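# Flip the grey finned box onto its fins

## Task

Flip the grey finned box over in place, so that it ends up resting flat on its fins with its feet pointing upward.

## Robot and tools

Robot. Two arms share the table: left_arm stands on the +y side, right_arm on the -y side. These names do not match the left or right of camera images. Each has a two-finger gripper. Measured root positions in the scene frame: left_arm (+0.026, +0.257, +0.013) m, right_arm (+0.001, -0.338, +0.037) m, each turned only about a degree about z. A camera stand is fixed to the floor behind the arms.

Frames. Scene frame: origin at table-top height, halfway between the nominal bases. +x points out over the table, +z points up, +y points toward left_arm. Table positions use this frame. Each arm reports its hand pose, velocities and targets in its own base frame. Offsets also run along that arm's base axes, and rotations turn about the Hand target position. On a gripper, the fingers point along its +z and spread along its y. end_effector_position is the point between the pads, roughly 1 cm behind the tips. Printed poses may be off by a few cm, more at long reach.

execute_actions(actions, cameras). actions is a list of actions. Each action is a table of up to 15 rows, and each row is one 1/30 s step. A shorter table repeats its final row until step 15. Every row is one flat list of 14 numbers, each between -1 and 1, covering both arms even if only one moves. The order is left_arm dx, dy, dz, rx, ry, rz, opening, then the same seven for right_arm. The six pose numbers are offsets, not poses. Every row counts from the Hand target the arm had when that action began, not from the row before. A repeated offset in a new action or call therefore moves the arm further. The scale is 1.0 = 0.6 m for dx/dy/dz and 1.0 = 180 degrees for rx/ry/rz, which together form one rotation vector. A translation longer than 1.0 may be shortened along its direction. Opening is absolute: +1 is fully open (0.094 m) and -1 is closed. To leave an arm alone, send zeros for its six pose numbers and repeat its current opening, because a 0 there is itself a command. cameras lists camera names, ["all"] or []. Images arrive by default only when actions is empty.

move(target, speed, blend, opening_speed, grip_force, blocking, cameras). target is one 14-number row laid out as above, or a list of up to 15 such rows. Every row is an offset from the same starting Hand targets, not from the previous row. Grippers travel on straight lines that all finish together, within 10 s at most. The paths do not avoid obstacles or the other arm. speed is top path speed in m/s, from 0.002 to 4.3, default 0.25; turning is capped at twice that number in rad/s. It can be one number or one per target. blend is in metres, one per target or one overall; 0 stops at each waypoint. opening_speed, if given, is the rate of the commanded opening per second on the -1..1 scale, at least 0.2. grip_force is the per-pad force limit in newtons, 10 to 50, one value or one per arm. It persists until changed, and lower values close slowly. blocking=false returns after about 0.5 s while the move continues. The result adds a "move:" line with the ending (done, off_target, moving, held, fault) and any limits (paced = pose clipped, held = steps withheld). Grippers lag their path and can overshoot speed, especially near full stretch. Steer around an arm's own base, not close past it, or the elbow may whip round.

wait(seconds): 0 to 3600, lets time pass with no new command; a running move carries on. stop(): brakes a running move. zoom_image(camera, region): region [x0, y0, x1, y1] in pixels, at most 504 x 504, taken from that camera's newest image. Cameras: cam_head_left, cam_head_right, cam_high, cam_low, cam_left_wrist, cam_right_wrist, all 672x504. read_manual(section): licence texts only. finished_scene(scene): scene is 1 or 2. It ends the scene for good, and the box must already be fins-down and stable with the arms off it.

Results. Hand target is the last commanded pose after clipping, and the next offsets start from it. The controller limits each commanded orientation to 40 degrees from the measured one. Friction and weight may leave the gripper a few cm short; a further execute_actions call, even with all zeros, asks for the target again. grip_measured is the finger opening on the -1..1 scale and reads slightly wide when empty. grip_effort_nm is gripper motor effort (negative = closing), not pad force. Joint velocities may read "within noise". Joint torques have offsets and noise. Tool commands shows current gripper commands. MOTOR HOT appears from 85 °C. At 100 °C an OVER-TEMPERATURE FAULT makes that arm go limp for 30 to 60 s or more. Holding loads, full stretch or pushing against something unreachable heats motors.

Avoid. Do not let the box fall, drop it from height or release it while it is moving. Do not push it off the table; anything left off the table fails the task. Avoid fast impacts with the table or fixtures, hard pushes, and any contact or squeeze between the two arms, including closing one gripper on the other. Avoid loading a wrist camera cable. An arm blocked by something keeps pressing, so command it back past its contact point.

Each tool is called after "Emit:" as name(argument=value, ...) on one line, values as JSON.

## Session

Emit:
execute_actions(actions=[])

Scene clock: 0.00 s.
left_arm: end_effector_position=(+0.6531, -0.4940, +0.2906) grip_measured=+1.000 grip_effort_nm=n/a end_effector_quat_wxyz=(+0.305, +0.731, +0.608, -0.049) | right_arm: end_effector_position=(+0.3473, -0.2388, +0.2550) grip_measured=+1.000 grip_effort_nm=n/a end_effector_quat_wxyz=(+0.251, +0.689, +0.645, -0.215)
Joint positions: left_arm=[-0.593 2.294 2.624 -1.321 0.254 1.084 0.094] | right_arm=[-0.362 1.247 1.116 -1.135 0.611 1.178 0.094]
Joint velocities: within noise
Joint torques (N m): no reading
Heat: left arm: hottest elbow 35 °C; right arm: hottest elbow 37 °C.
Hand target: left_arm +0.6558, -0.4958, +0.2973; +0.314, +0.730, +0.606, -0.047 | right_arm +0.3539, -0.2413, +0.2678; +0.264, +0.691, +0.640, -0.209
Tool commands: left_gripper/opening=+1.0 right_gripper/opening=+1.0

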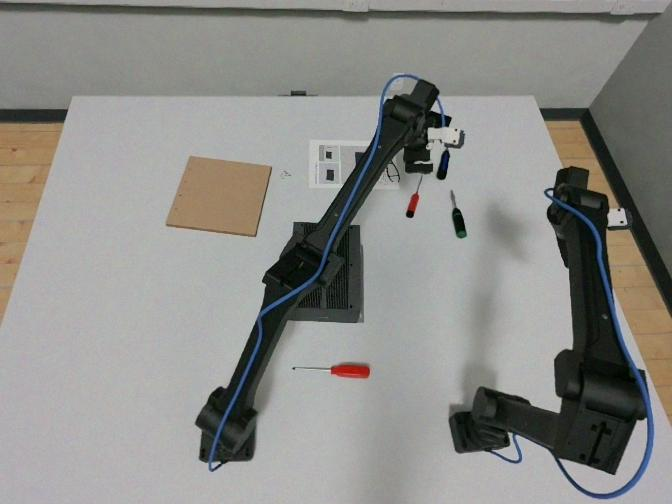

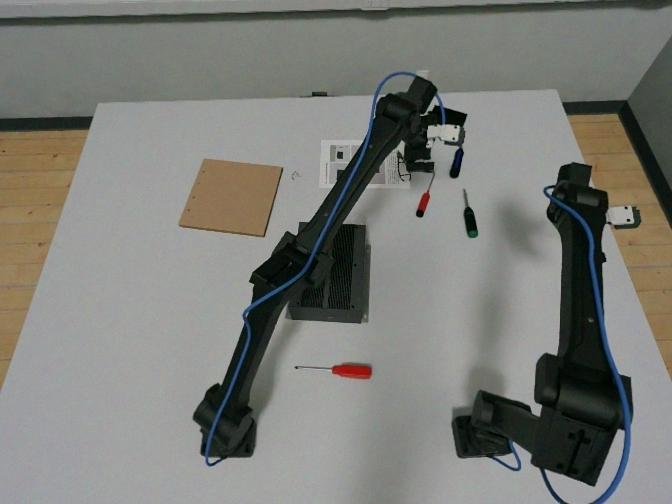

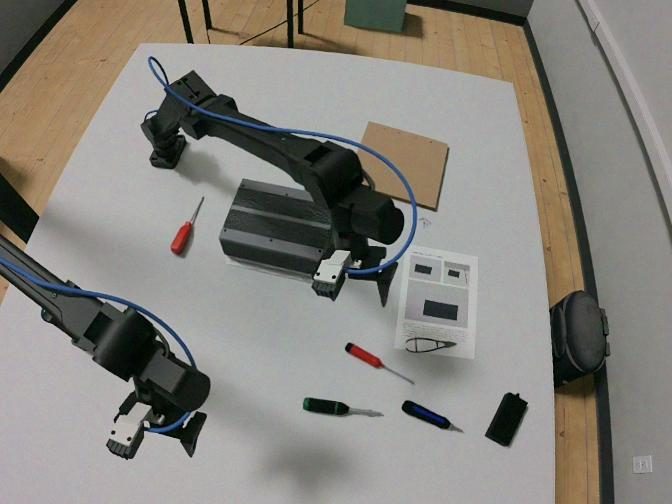

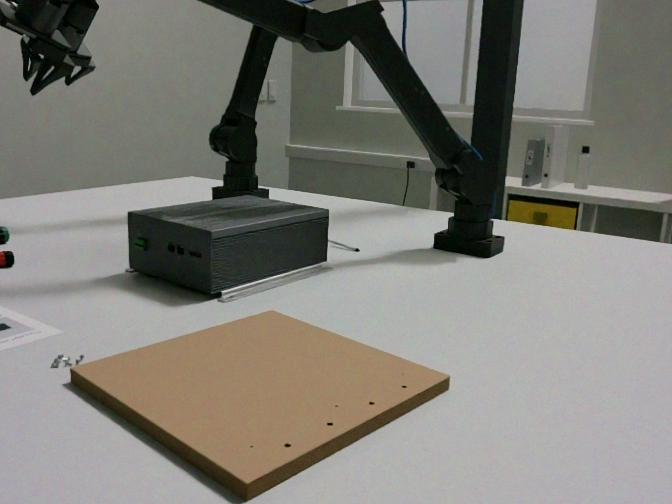

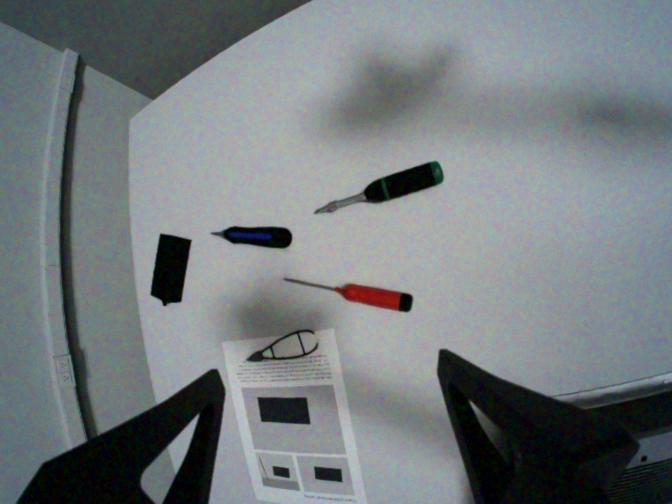

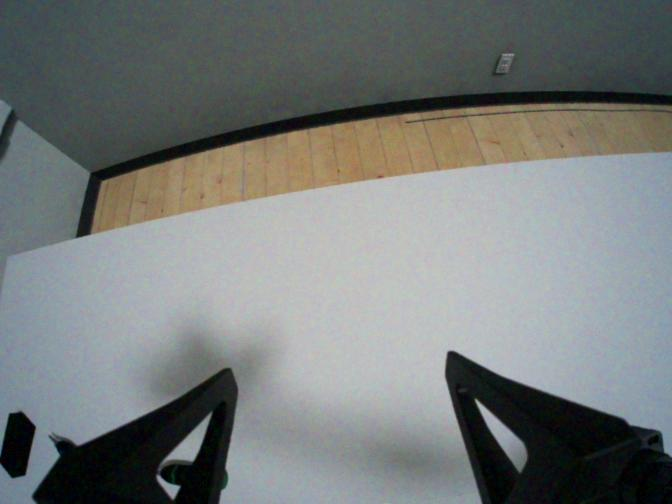

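Emit:
move(target=[-0.493,0.827,-0.033,-0.278,0.124,-0.022,1,0,0,0,0,0,0,1], speed=0.25, cameras=["cam_head_left","cam_high","cam_low"])

Scene clock: 29.20 s.
left_arm: end_effector_position=(+0.3622, +0.0010, +0.2731) grip_measured=+1.000 grip_effort_nm=0.02 end_effector_quat_wxyz=(+0.492, +0.484, +0.644, -0.331) | right_arm: end_effector_position=(+0.3473, -0.2388, +0.2550) grip_measured=+1.000 grip_effort_nm=-0.01 end_effector_quat_wxyz=(+0.251, +0.689, +0.645, -0.215)
Joint positions: left_arm=[0.476 1.375 1.047 -1.669 1.239 2.071 0.094] | right_arm=[-0.362 1.247 1.116 -1.135 0.611 1.178 0.094]
Joint torques (N m): left_arm=[-0.85 -8.53 8.1 -0.53 0.58 -0.06] | right_arm=[-0.97 -7.53 10.07 1.22 0.4 -0.03]
Heat: left arm: hottest elbow 40 °C; right arm: hottest elbow 44 °C.
Hand target: left_arm +0.3600, +0.0004, +0.2775; +0.470, +0.527, +0.552, -0.443 | right_arm +0.3539, -0.2413, +0.2678; +0.264, +0.691, +0.640, -0.209
Off the commanded pose: left_arm 0.005 m, 17 deg | right_arm 0.015 m, 2 deg.
joint sent to its limit (left arm) — joint 4 (wrist pitch), lower limit. The joint targets are off in orientation, not in position.
move: off_target (left_arm)

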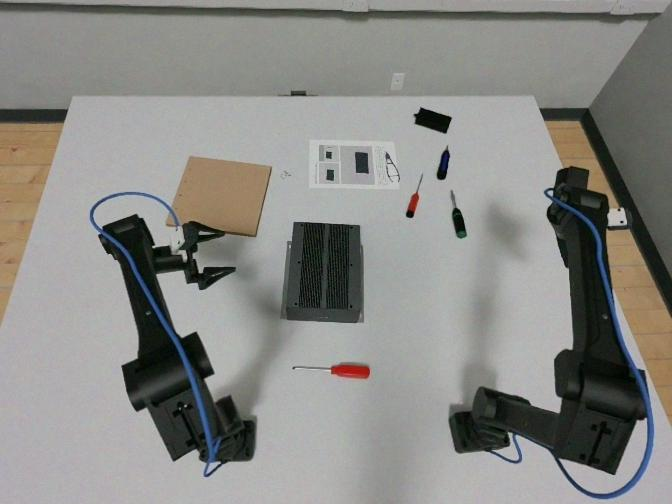

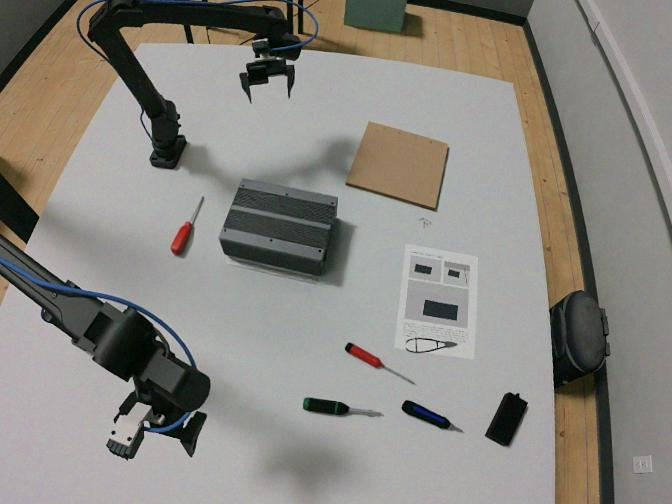

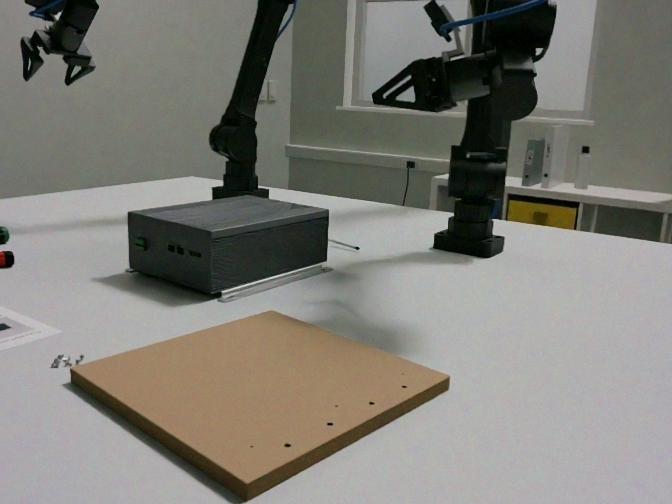

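Emit:
zoom_image(camera="cam_head_left", region=[270, 205, 390, 335])

Emit:
zoom_image(camera="cam_low", region=[110, 180, 370, 310])

Scaled by 3.877.

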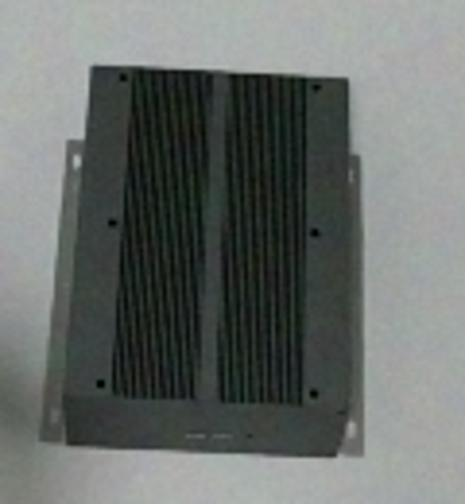

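Scaled by 1.938.

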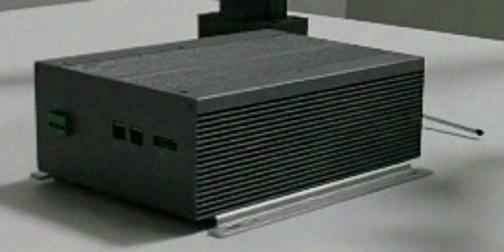

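Emit:
move(target=[0,0,0,0,0,0,1,-0.12,0.4,-0.06,0,0,0.5,0], speed=0.2, cameras=["cam_right_wrist","cam_head_left"])

Scene clock: 66.67 s.
left_arm: end_effector_position=(+0.3621, +0.0010, +0.2731) grip_measured=+1.000 grip_effort_nm=0.02 end_effector_quat_wxyz=(+0.492, +0.484, +0.643, -0.331) | right_arm: end_effector_position=(+0.2832, -0.0057, +0.2291) grip_measured=+0.001 grip_effort_nm=-0.08 end_effector_quat_wxyz=(+0.334, +0.048, +0.941, +0.037)
Joint positions: left_arm=[0.476 1.375 1.047 -1.669 1.239 2.072 0.094] | right_arm=[-0.069 0.593 0.653 -0.949 -0.082 0.061 0.047]
Joint torques (N m): left_arm=[-0.97 -8.64 8.09 -0.53 0.58 -0.06] | right_arm=[0.44 0.26 8.99 1.25 -0.18 -0.16]
Heat: left arm: hottest elbow 40 °C; right arm: hottest elbow 47 °C.
Hand target: left_arm +0.3600, +0.0004, +0.2775; +0.470, +0.527, +0.552, -0.443 | right_arm +0.2819, -0.0013, +0.2317; +0.335, +0.036, +0.941, +0.039
Off the commanded pose: left_arm 0.005 m, 17 deg | right_arm 0.005 m, 1 deg.
joint sent to its limit (left arm) — joint 4 (wrist pitch), lower limit. The joint targets are off in orientation, not in position.
move: done
Images, in order (width x height): cam_head_left 672x504, cam_right_wrist 672x504.

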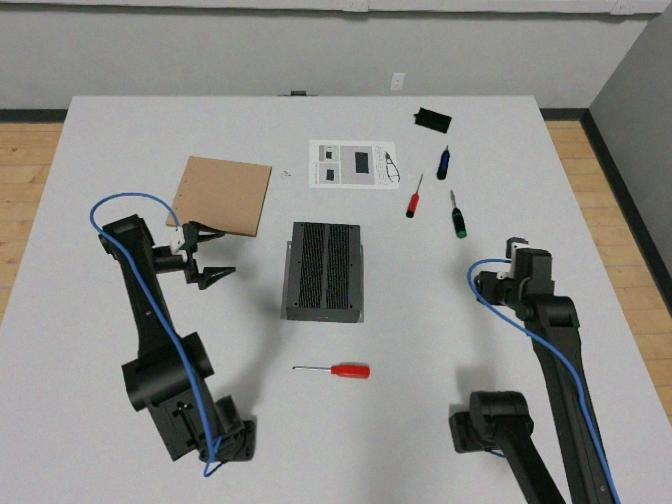

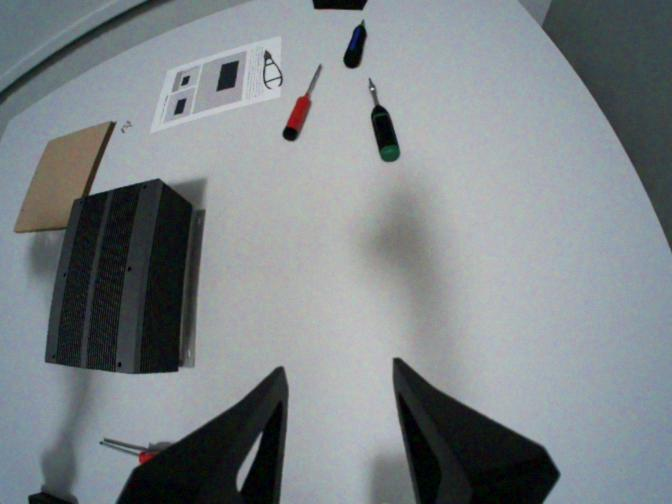

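Emit:
zoom_image(camera="cam_right_wrist", region=[30, 160, 230, 400])

Scaled by 2.100 from the camera's image (finer frame: 960x720).

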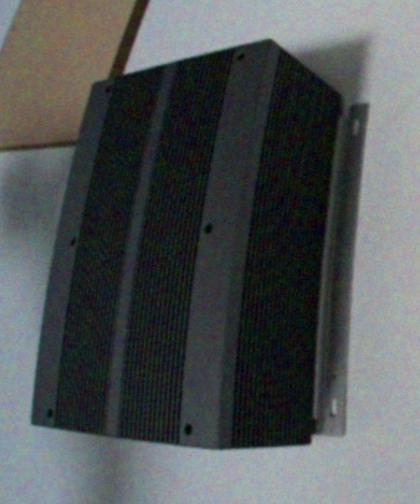

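Emit:
move(target=[[0,0,0,0,0,0,1,-0.053,0.369,-0.103,-0.391,-0.1117,0.2538,1],[0,0,0,0,0,0,1,-0.0405,0.421,-0.3028,-0.391,-0.1117,0.2538,1]], speed=0.2, cameras=["cam_right_wrist","cam_head_left","cam_low"])

Scene clock: 154.13 s.
left_arm: end_effector_position=(+0.3621, +0.0010, +0.2731) grip_measured=+1.000 grip_effort_nm=0.02 end_effector_quat_wxyz=(+0.492, +0.484, +0.643, -0.331) | right_arm: end_effector_position=(+0.2595, +0.2463, +0.0477) grip_measured=+0.999 grip_effort_nm=0.07 end_effector_quat_wxyz=(+0.393, -0.506, +0.672, -0.372)
Joint positions: left_arm=[0.476 1.375 1.047 -1.669 1.239 2.072 0.094] | right_arm=[1.204 1.477 0.437 -0.027 1.077 -0.392 0.094]
Joint torques (N m): left_arm=[-0.79 -8.7 8.06 -0.5 0.57 -0.06] | right_arm=[0.79 -6.77 4.53 1.89 0.69 -0.04]
Heat: left arm: hottest elbow 40 °C; right arm: hottest elbow 46 °C.
Hand target: left_arm +0.3600, +0.0004, +0.2775; +0.470, +0.527, +0.552, -0.443 | right_arm +0.2576, +0.2513, +0.0500; +0.400, -0.507, +0.668, -0.369
Off the commanded pose: left_arm 0.005 m, 17 deg | right_arm 0.006 m, 1 deg.
joint sent to its limit (left arm) — joint 4 (wrist pitch), lower limit. The joint targets are off in orientation, not in position.
move: done
Images, in order (width x height): cam_head_left 672x504, cam_low 672x504, cam_right_wrist 672x504.

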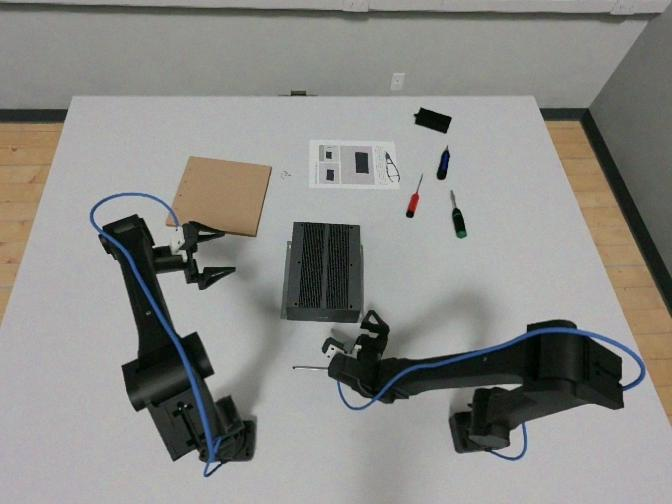

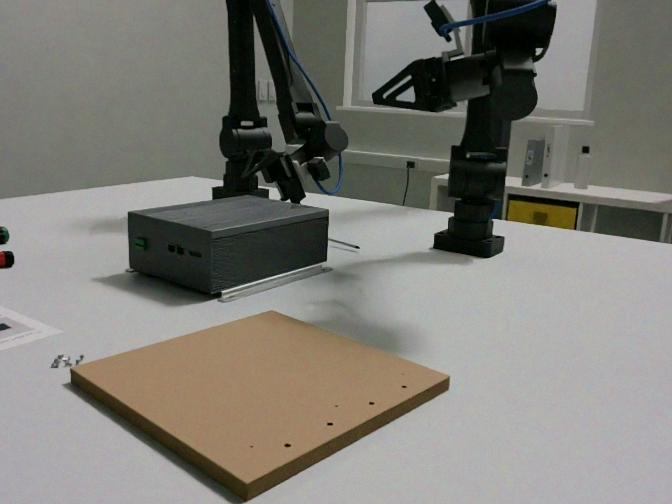

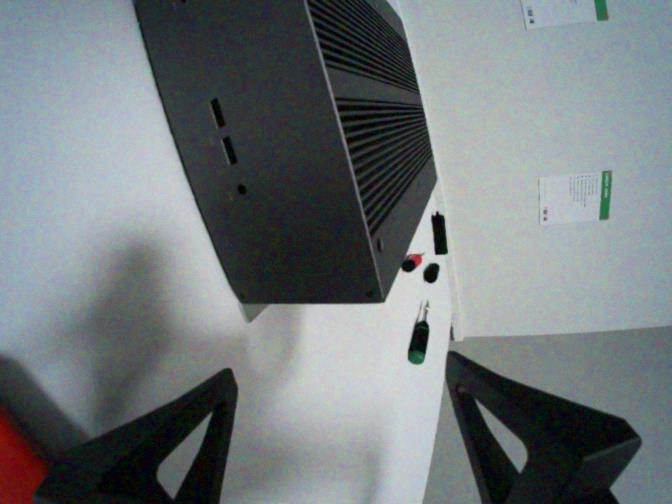

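Emit:
move(target=[0,0,0,0,0,0,1,0.0467,0.015,-0.0433,0,0,0,1], speed=0.08, cameras=["cam_right_wrist"])

Emit:
zoom_image(camera="cam_right_wrist", region=[150, 240, 420, 440])

Scene clock: 179.30 s.
left_arm: end_effector_position=(+0.3621, +0.0010, +0.2731) grip_measured=+1.000 grip_effort_nm=0.02 end_effector_quat_wxyz=(+0.492, +0.484, +0.643, -0.331) | right_arm: end_effector_position=(+0.2781, +0.2537, +0.0203) grip_measured=+0.999 grip_effort_nm=0.07 end_effector_quat_wxyz=(+0.393, -0.515, +0.665, -0.372)
Joint positions: left_arm=[0.476 1.375 1.047 -1.669 1.239 2.072 0.094] | right_arm=[1.152 1.614 0.437 0.213 1.043 -0.522 0.094]
Joint torques (N m): left_arm=[-0.91 -8.64 8.08 -0.49 0.58 -0.06] | right_arm=[-1.9 -7.36 5 2.04 0.39 -0.05]
Heat: left arm: hottest elbow 40 °C; right arm: hottest elbow 44 °C.
Hand target: left_arm +0.3600, +0.0004, +0.2775; +0.470, +0.527, +0.552, -0.443 | right_arm +0.2857, +0.2603, +0.0241; +0.400, -0.507, +0.668, -0.369
Off the commanded pose: left_arm 0.005 m, 17 deg | right_arm 0.011 m, 1 deg.
joint sent to its limit (left arm) — joint 4 (wrist pitch), lower limit. The joint targets are off in orientation, not in position.
move: off_target (right_arm)

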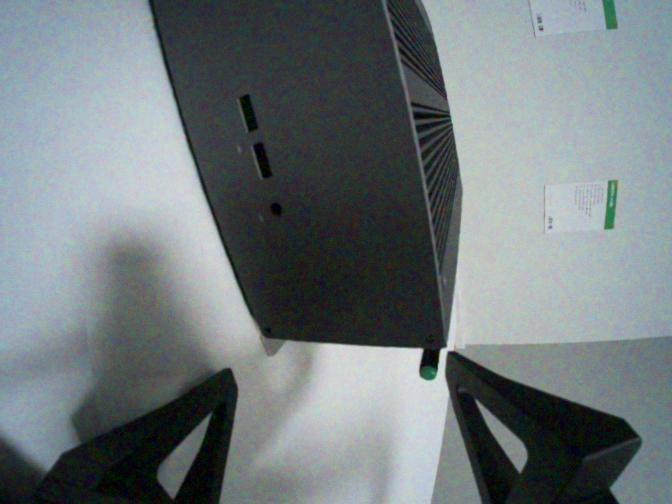

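Scaled by 1.867 from the camera's image (finer frame: 960x720).

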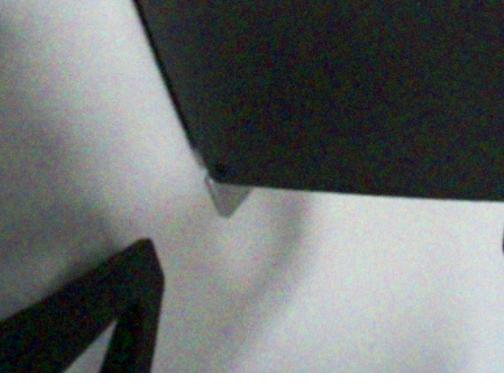

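Emit:
move(target=[0,0,0,0,0,0,1,0.0372,0.0032,-0.0067,0,0,0,1], speed=0.05, cameras=["cam_right_wrist","cam_low"])

Emit:
zoom_image(camera="cam_right_wrist", region=[170, 280, 350, 420])

Emit:
zoom_image(camera="cam_low", region=[110, 180, 370, 310])

Scene clock: 204.10 s.
left_arm: end_effector_position=(+0.3621, +0.0010, +0.2731) grip_measured=+1.000 grip_effort_nm=0.02 end_effector_quat_wxyz=(+0.492, +0.484, +0.643, -0.331) | right_arm: end_effector_position=(+0.2984, +0.2541, +0.0159) grip_measured=+0.999 grip_effort_nm=0.07 end_effector_quat_wxyz=(+0.392, -0.516, +0.665, -0.371)
Joint positions: left_arm=[0.476 1.375 1.047 -1.669 1.239 2.072 0.094] | right_arm=[1.091 1.652 0.449 0.315 1.004 -0.614 0.094]
Joint torques (N m): left_arm=[-0.85 -8.64 8.08 -0.5 0.57 -0.05] | right_arm=[-2.2 -7 5.37 2.06 0.32 -0.11]
Heat: left arm: hottest elbow 40 °C; right arm: hottest elbow 43 °C.
Hand target: left_arm +0.3600, +0.0004, +0.2775; +0.470, +0.527, +0.552, -0.443 | right_arm +0.3080, +0.2623, +0.0201; +0.400, -0.507, +0.668, -0.369
Off the commanded pose: left_arm 0.005 m, 17 deg | right_arm 0.013 m, 1 deg.
joint sent to its limit (left arm) — joint 4 (wrist pitch), lower limit. The joint targets are off in orientation, not in position.
move: off_target (right_arm)
Images, in order (width x height): cam_low 672x504, cam_right_wrist 672x504.

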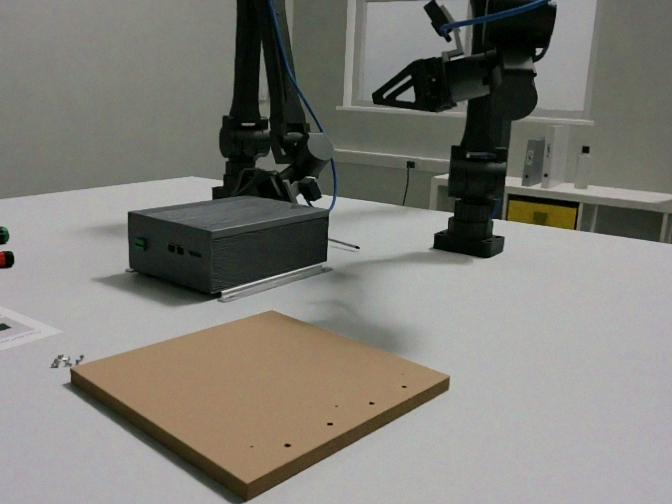

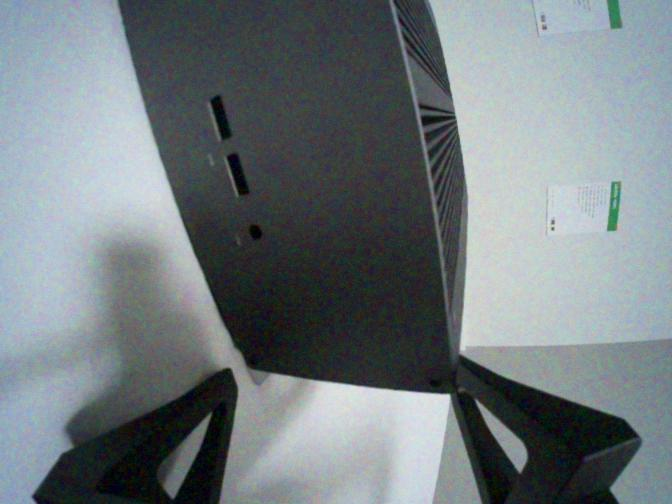

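Scaled by 2.800 from the camera's image (finer frame: 960x720).

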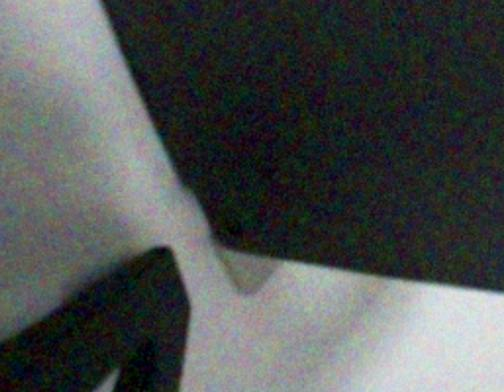

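Scaled by 1.938.

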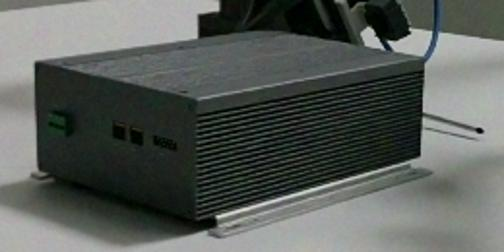

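Emit:
move(target=[0,0,0,0,0,0,1,0.0265,0.003,-0.002,0,0,0,1], speed=0.04, cameras=["cam_right_wrist"])

Emit:
zoom_image(camera="cam_right_wrist", region=[170, 300, 350, 440])

Scene clock: 227.73 s.
left_arm: end_effector_position=(+0.3621, +0.0010, +0.2731) grip_measured=+1.000 grip_effort_nm=0.02 end_effector_quat_wxyz=(+0.492, +0.484, +0.643, -0.331) | right_arm: end_effector_position=(+0.3116, +0.2528, +0.0142) grip_measured=+0.999 grip_effort_nm=0.03 end_effector_quat_wxyz=(+0.391, -0.513, +0.668, -0.371)
Joint positions: left_arm=[0.476 1.375 1.047 -1.669 1.239 2.072 0.094] | right_arm=[1.052 1.672 0.46 0.361 0.982 -0.654 0.094]
Joint torques (N m): left_arm=[-0.85 -8.7 8.14 -0.51 0.57 -0.07] | right_arm=[-1.38 -7.06 5.93 2.51 0.07 -0.18]
Heat: left arm: hottest elbow 40 °C; right arm: hottest elbow 42 °C.
Hand target: left_arm +0.3600, +0.0004, +0.2775; +0.470, +0.527, +0.552, -0.443 | right_arm +0.3239, +0.2639, +0.0187; +0.400, -0.507, +0.668, -0.369
Off the commanded pose: left_arm 0.005 m, 17 deg | right_arm 0.017 m, 1 deg.
joint sent to its limit (left arm) — joint 4 (wrist pitch), lower limit. The joint targets are off in orientation, not in position.
move: off_target (right_arm)

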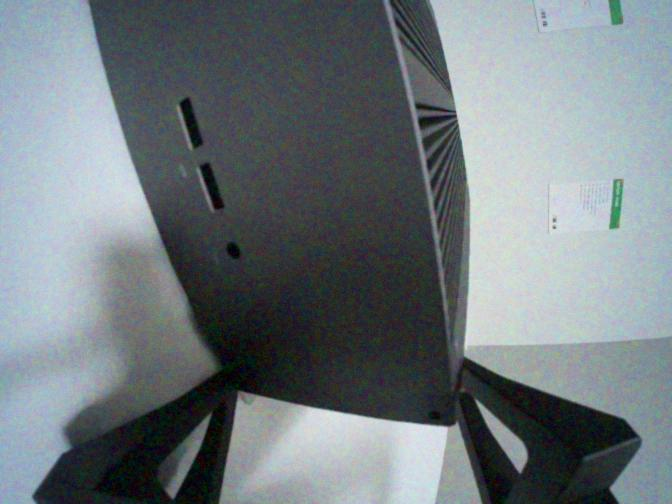

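Scaled by 2.800 from the camera's image (finer frame: 960x720).

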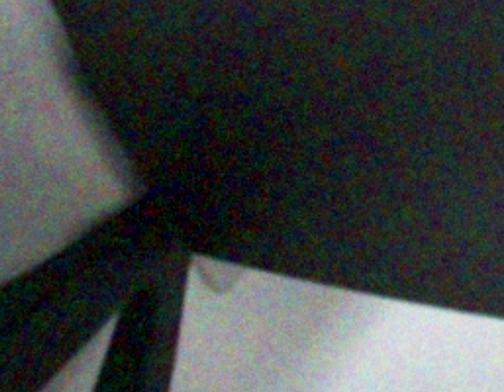

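Emit:
move(target=[[0,0,0,0,0,0,1,0.008,-0.001,0.01,0,0,0,1],[0,0,0,0,0,0,1,0.016,-0.002,0.05,0,0,0,1]], speed=0.03, blend=0.003, cameras=["cam_right_wrist","cam_low"])

Emit:
zoom_image(camera="cam_low", region=[110, 180, 370, 310])

Scene clock: 250.60 s.
left_arm: end_effector_position=(+0.3621, +0.0010, +0.2731) grip_measured=+1.000 grip_effort_nm=0.02 end_effector_quat_wxyz=(+0.492, +0.484, +0.643, -0.331) | right_arm: end_effector_position=(+0.3151, +0.2464, +0.0158) grip_measured=+1.000 grip_effort_nm=-0.08 end_effector_quat_wxyz=(+0.373, -0.526, +0.672, -0.364)
Joint positions: left_arm=[0.476 1.375 1.047 -1.669 1.239 2.072 0.094] | right_arm=[1.023 1.632 0.461 0.29 0.936 -0.665 0.094]
Joint torques (N m): left_arm=[-0.85 -8.7 8.1 -0.5 0.58 -0.06] | right_arm=[-1.32 -12.34 7.23 1.69 1.3 -0.43]
Heat: left arm: hottest elbow 40 °C; right arm: hottest elbow 42 °C.
Hand target: left_arm +0.3600, +0.0004, +0.2775; +0.470, +0.527, +0.552, -0.443 | right_arm +0.3335, +0.2629, +0.0489; +0.400, -0.507, +0.668, -0.369
Off the commanded pose: left_arm 0.005 m, 17 deg | right_arm 0.041 m, 4 deg.
joint sent to its limit (left arm) — joint 4 (wrist pitch), lower limit. The joint targets are off in orientation, not in position.
move: off_target (right_arm)
Images, in order (width x height): cam_low 672x504, cam_right_wrist 672x504.

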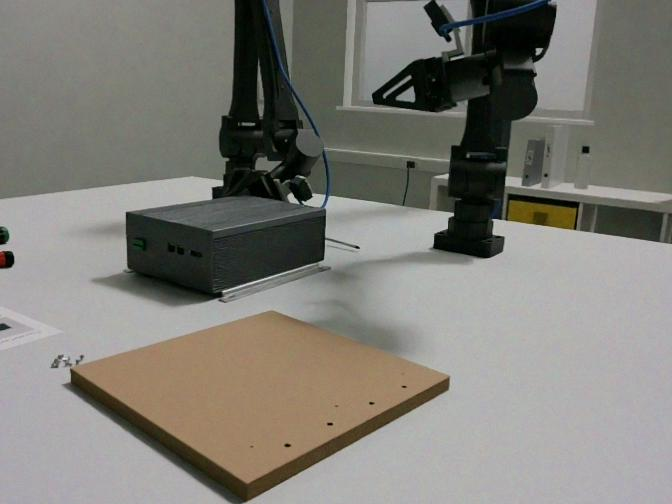

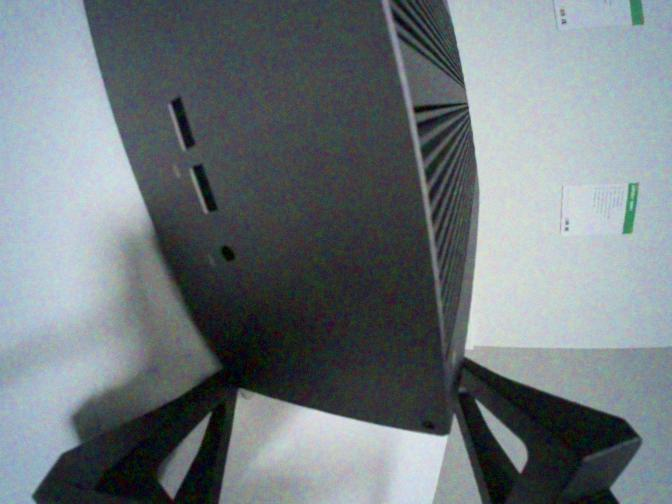

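Scaled by 1.938.

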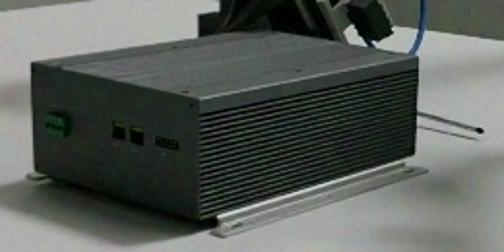

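Emit:
move(target=[0,0,0,0,0,0,1,0.008,0,0.042,0,0,0,1], speed=0.03, cameras=["cam_right_wrist","cam_low"])

Emit:
zoom_image(camera="cam_low", region=[110, 180, 370, 310])

Scene clock: 256.87 s.
left_arm: end_effector_position=(+0.3621, +0.0010, +0.2731) grip_measured=+1.000 grip_effort_nm=0.02 end_effector_quat_wxyz=(+0.492, +0.484, +0.643, -0.331) | right_arm: end_effector_position=(+0.3143, +0.2393, +0.0272) grip_measured=+1.000 grip_effort_nm=-0.09 end_effector_quat_wxyz=(+0.355, -0.541, +0.669, -0.367)
Joint positions: left_arm=[0.476 1.375 1.047 -1.669 1.239 2.072 0.094] | right_arm=[1.01 1.563 0.461 0.192 0.919 -0.687 0.094]
Joint torques (N m): left_arm=[-0.91 -8.59 8.13 -0.47 0.58 -0.05] | right_arm=[-1.67 -13.57 8.8 1.8 1.71 -0.35]
Heat: left arm: hottest elbow 40 °C; right arm: hottest elbow 42 °C.
Hand target: left_arm +0.3600, +0.0004, +0.2775; +0.470, +0.527, +0.552, -0.443 | right_arm +0.3384, +0.2628, +0.0742; +0.400, -0.507, +0.668, -0.369
Off the commanded pose: left_arm 0.005 m, 17 deg | right_arm 0.058 m, 6 deg.
joint sent to its limit (left arm) — joint 4 (wrist pitch), lower limit. The joint targets are off in orientation, not in position.
move: off_target (right_arm)
Images, in order (width x height): cam_low 672x504, cam_right_wrist 672x504.

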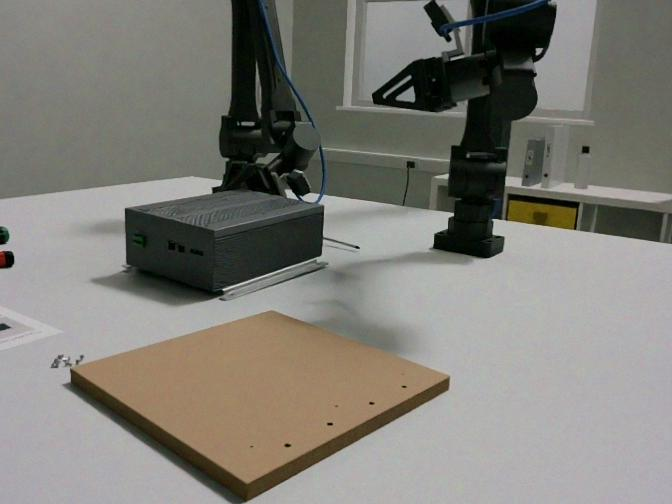

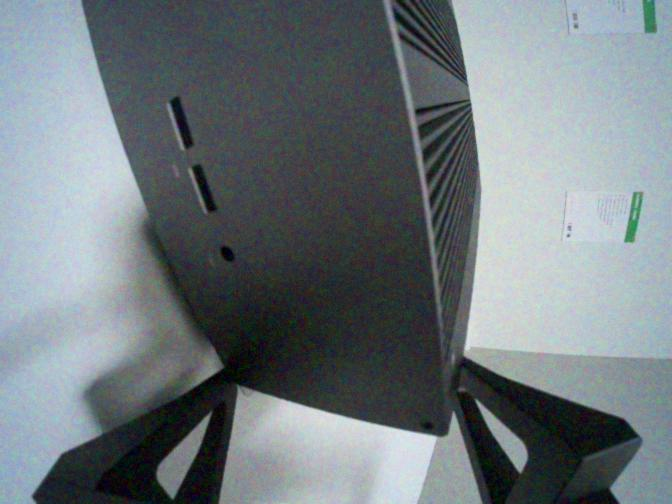

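Scaled by 1.938.

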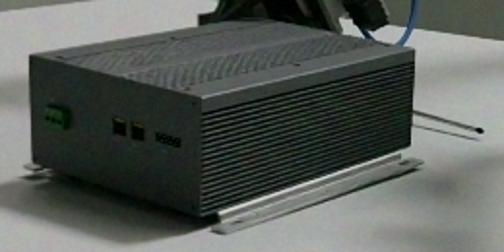

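Emit:
move(target=[[0,0,0,0,0,0,1,0.005,0,0.025,0,0,0,1],[0,0,0,0,0,0,1,0.005,0,0.058,-0.0064,-0.0664,0,1]], speed=0.03, blend=0.003, cameras=["cam_right_wrist","cam_low"])

Emit:
zoom_image(camera="cam_low", region=[110, 180, 370, 310])

Scene clock: 272.97 s.
left_arm: end_effector_position=(+0.3621, +0.0010, +0.2731) grip_measured=+1.000 grip_effort_nm=0.02 end_effector_quat_wxyz=(+0.492, +0.484, +0.643, -0.331) | right_arm: end_effector_position=(+0.3253, +0.2313, +0.0619) grip_measured=+1.000 grip_effort_nm=-0.10 end_effector_quat_wxyz=(+0.390, -0.530, +0.608, -0.444)
Joint positions: left_arm=[0.476 1.375 1.047 -1.669 1.239 2.072 0.094] | right_arm=[1.007 1.567 0.408 0.51 1.048 -0.985 0.094]
Joint torques (N m): left_arm=[-0.91 -8.76 8.1 -0.54 0.56 -0.05] | right_arm=[0.73 -11.75 8.03 4.77 1.37 0.12]
Heat: left arm: hottest elbow 40 °C; right arm: hottest elbow 44 °C.
Hand target: left_arm +0.3600, +0.0004, +0.2775; +0.470, +0.527, +0.552, -0.443 | right_arm +0.3413, +0.2628, +0.1089; +0.462, -0.470, +0.619, -0.427
Off the commanded pose: left_arm 0.005 m, 17 deg | right_arm 0.059 m, 11 deg.
joint sent to its limit (left arm) — joint 4 (wrist pitch), lower limit. The joint targets are off in orientation, not in position.
move: off_target (right_arm)
Images, in order (width x height): cam_low 672x504, cam_right_wrist 672x504.

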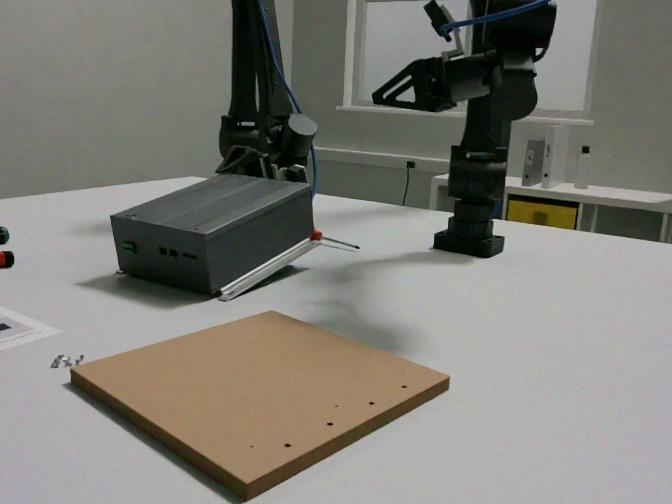

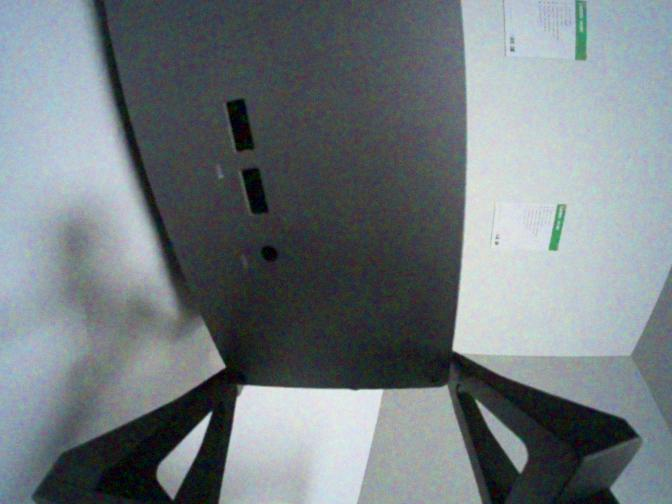

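Scaled by 1.938.

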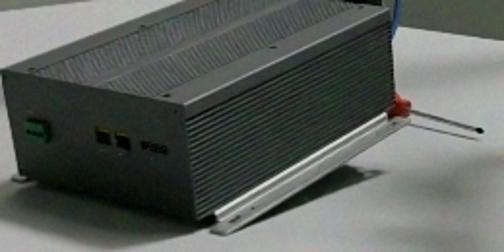

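Emit:
move(target=[0,0,0,0,0,0,1,0.003,0,0.042,0,0,0,1], speed=0.03, cameras=["cam_right_wrist","cam_low","cam_head_left"])

Emit:
zoom_image(camera="cam_low", region=[90, 170, 350, 310])

Emit:
zoom_image(camera="cam_head_left", region=[270, 200, 410, 410])

Scene clock: 316.00 s.
left_arm: end_effector_position=(+0.3621, +0.0010, +0.2731) grip_measured=+1.000 grip_effort_nm=0.02 end_effector_quat_wxyz=(+0.492, +0.484, +0.643, -0.331) | right_arm: end_effector_position=(+0.3256, +0.2332, +0.0794) grip_measured=+1.000 grip_effort_nm=-0.10 end_effector_quat_wxyz=(+0.402, -0.525, +0.609, -0.438)
Joint positions: left_arm=[0.476 1.375 1.047 -1.669 1.239 2.072 0.094] | right_arm=[1.007 1.502 0.408 0.478 1.039 -0.989 0.094]
Joint torques (N m): left_arm=[-0.91 -8.59 8.09 -0.51 0.58 -0.05] | right_arm=[0.21 -13.16 9.85 2.8 1.62 0.07]
Heat: left arm: hottest elbow 40 °C; right arm: hottest elbow 43 °C.
Hand target: left_arm +0.3600, +0.0004, +0.2775; +0.470, +0.527, +0.552, -0.443 | right_arm +0.3431, +0.2628, +0.1340; +0.462, -0.470, +0.619, -0.427
Off the commanded pose: left_arm 0.005 m, 17 deg | right_arm 0.065 m, 9 deg.
joint sent to its limit (left arm) — joint 4 (wrist pitch), lower limit. The joint targets are off in orientation, not in position.
move: off_target (right_arm)
Images, in order (width x height): cam_head_left 672x504, cam_low 672x504, cam_right_wrist 672x504.

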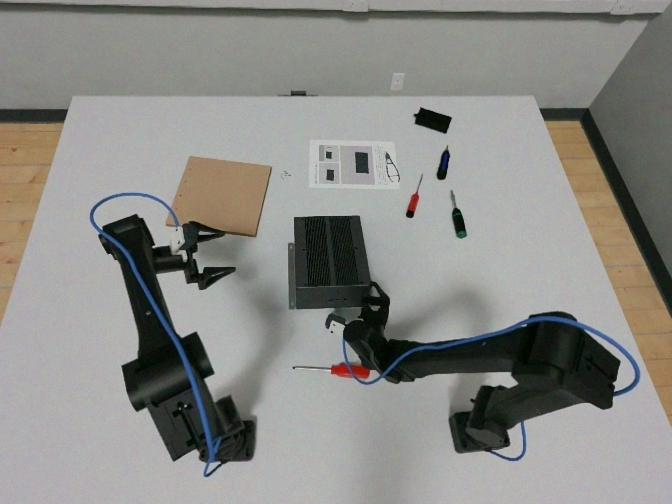

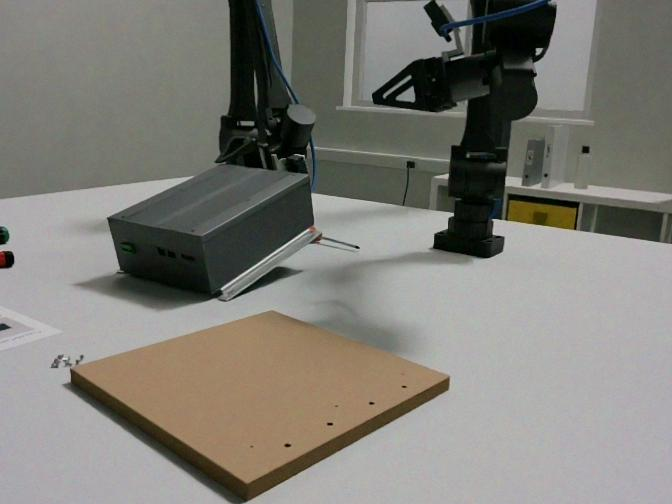

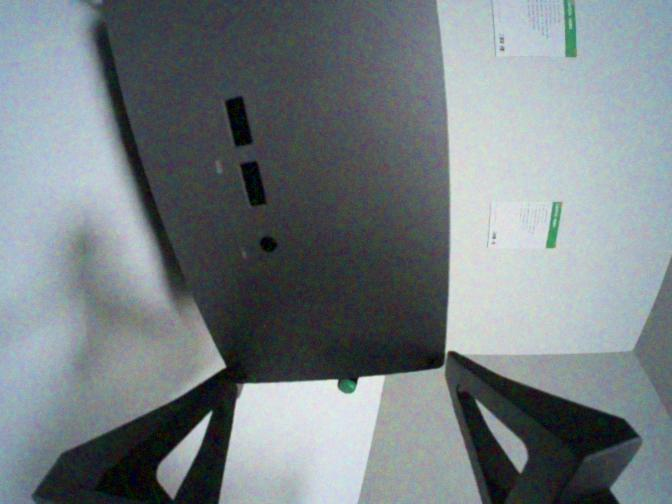

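Scaled by 1.938.

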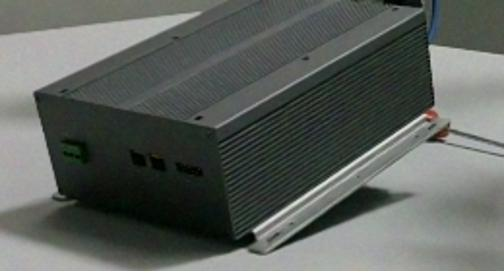

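Scaled by 2.400.

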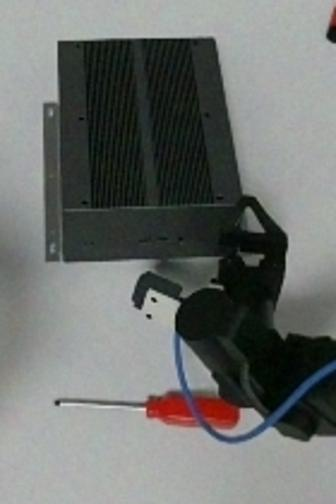

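Emit:
move(target=[[-0.03,0,-0.09,0.0014,-0.4188,-0.0687,-0.4,0,0,0,0,0,0,1],[-0.08,-0.1,-0.296,0.0014,-0.4188,-0.0687,-0.4,0,0,0,0,0,0,1]], speed=0.15, cameras=["cam_left_wrist","cam_head_left","cam_low"])

Scene clock: 361.37 s.
left_arm: end_effector_position=(+0.3138, -0.0573, +0.1023) grip_measured=-0.397 grip_effort_nm=-0.12 end_effector_quat_wxyz=(+0.699, +0.675, +0.227, +0.062) | right_arm: end_effector_position=(+0.3256, +0.2332, +0.0794) grip_measured=+1.000 grip_effort_nm=-0.10 end_effector_quat_wxyz=(+0.402, -0.525, +0.609, -0.438)
Joint positions: left_arm=[0.398 1.528 0.322 0.462 1.55 2.078 0.028] | right_arm=[1.007 1.502 0.408 0.478 1.039 -0.989 0.094]
Joint torques (N m): left_arm=[-1.61 -4.48 3.88 2.1 0.7 -0.13] | right_arm=[-0.38 -12.81 9.98 2.89 1.62 0.03]
Heat: left arm: hottest elbow 40 °C; right arm: hottest elbow 45 °C.
Hand target: left_arm +0.3119, -0.0596, +0.0999; +0.661, +0.741, +0.096, -0.072 | right_arm +0.3431, +0.2628, +0.1340; +0.462, -0.470, +0.619, -0.427
Off the commanded pose: left_arm 0.004 m, 23 deg | right_arm 0.065 m, 9 deg.
joint sent to its limit (left arm) — joint 5 (wrist yaw), upper limit; joint 6 (wrist roll), upper limit. The joint targets are off in orientation, not in position.
move: off_target (left_arm)
Images, in order (width x height): cam_head_left 672x504, cam_low 672x504, cam_left_wrist 672x504.

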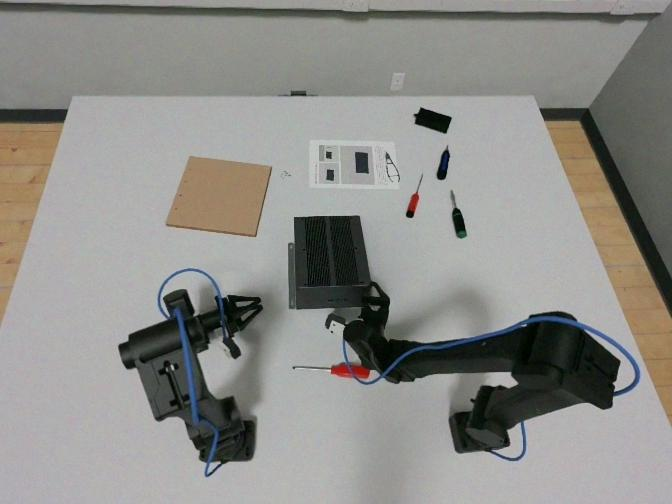

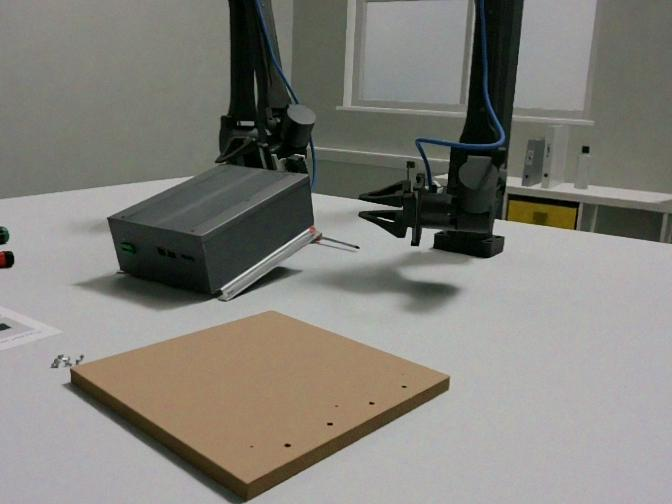

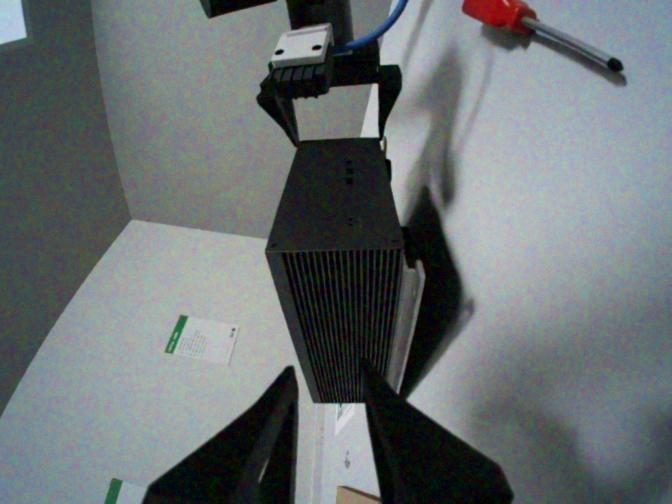

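Emit:
zoom_image(camera="cam_left_wrist", region=[330, 210, 480, 410])

Scaled by 2.520 from the camera's image (finer frame: 960x720).

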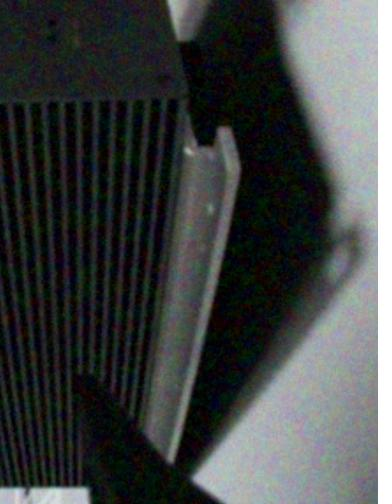

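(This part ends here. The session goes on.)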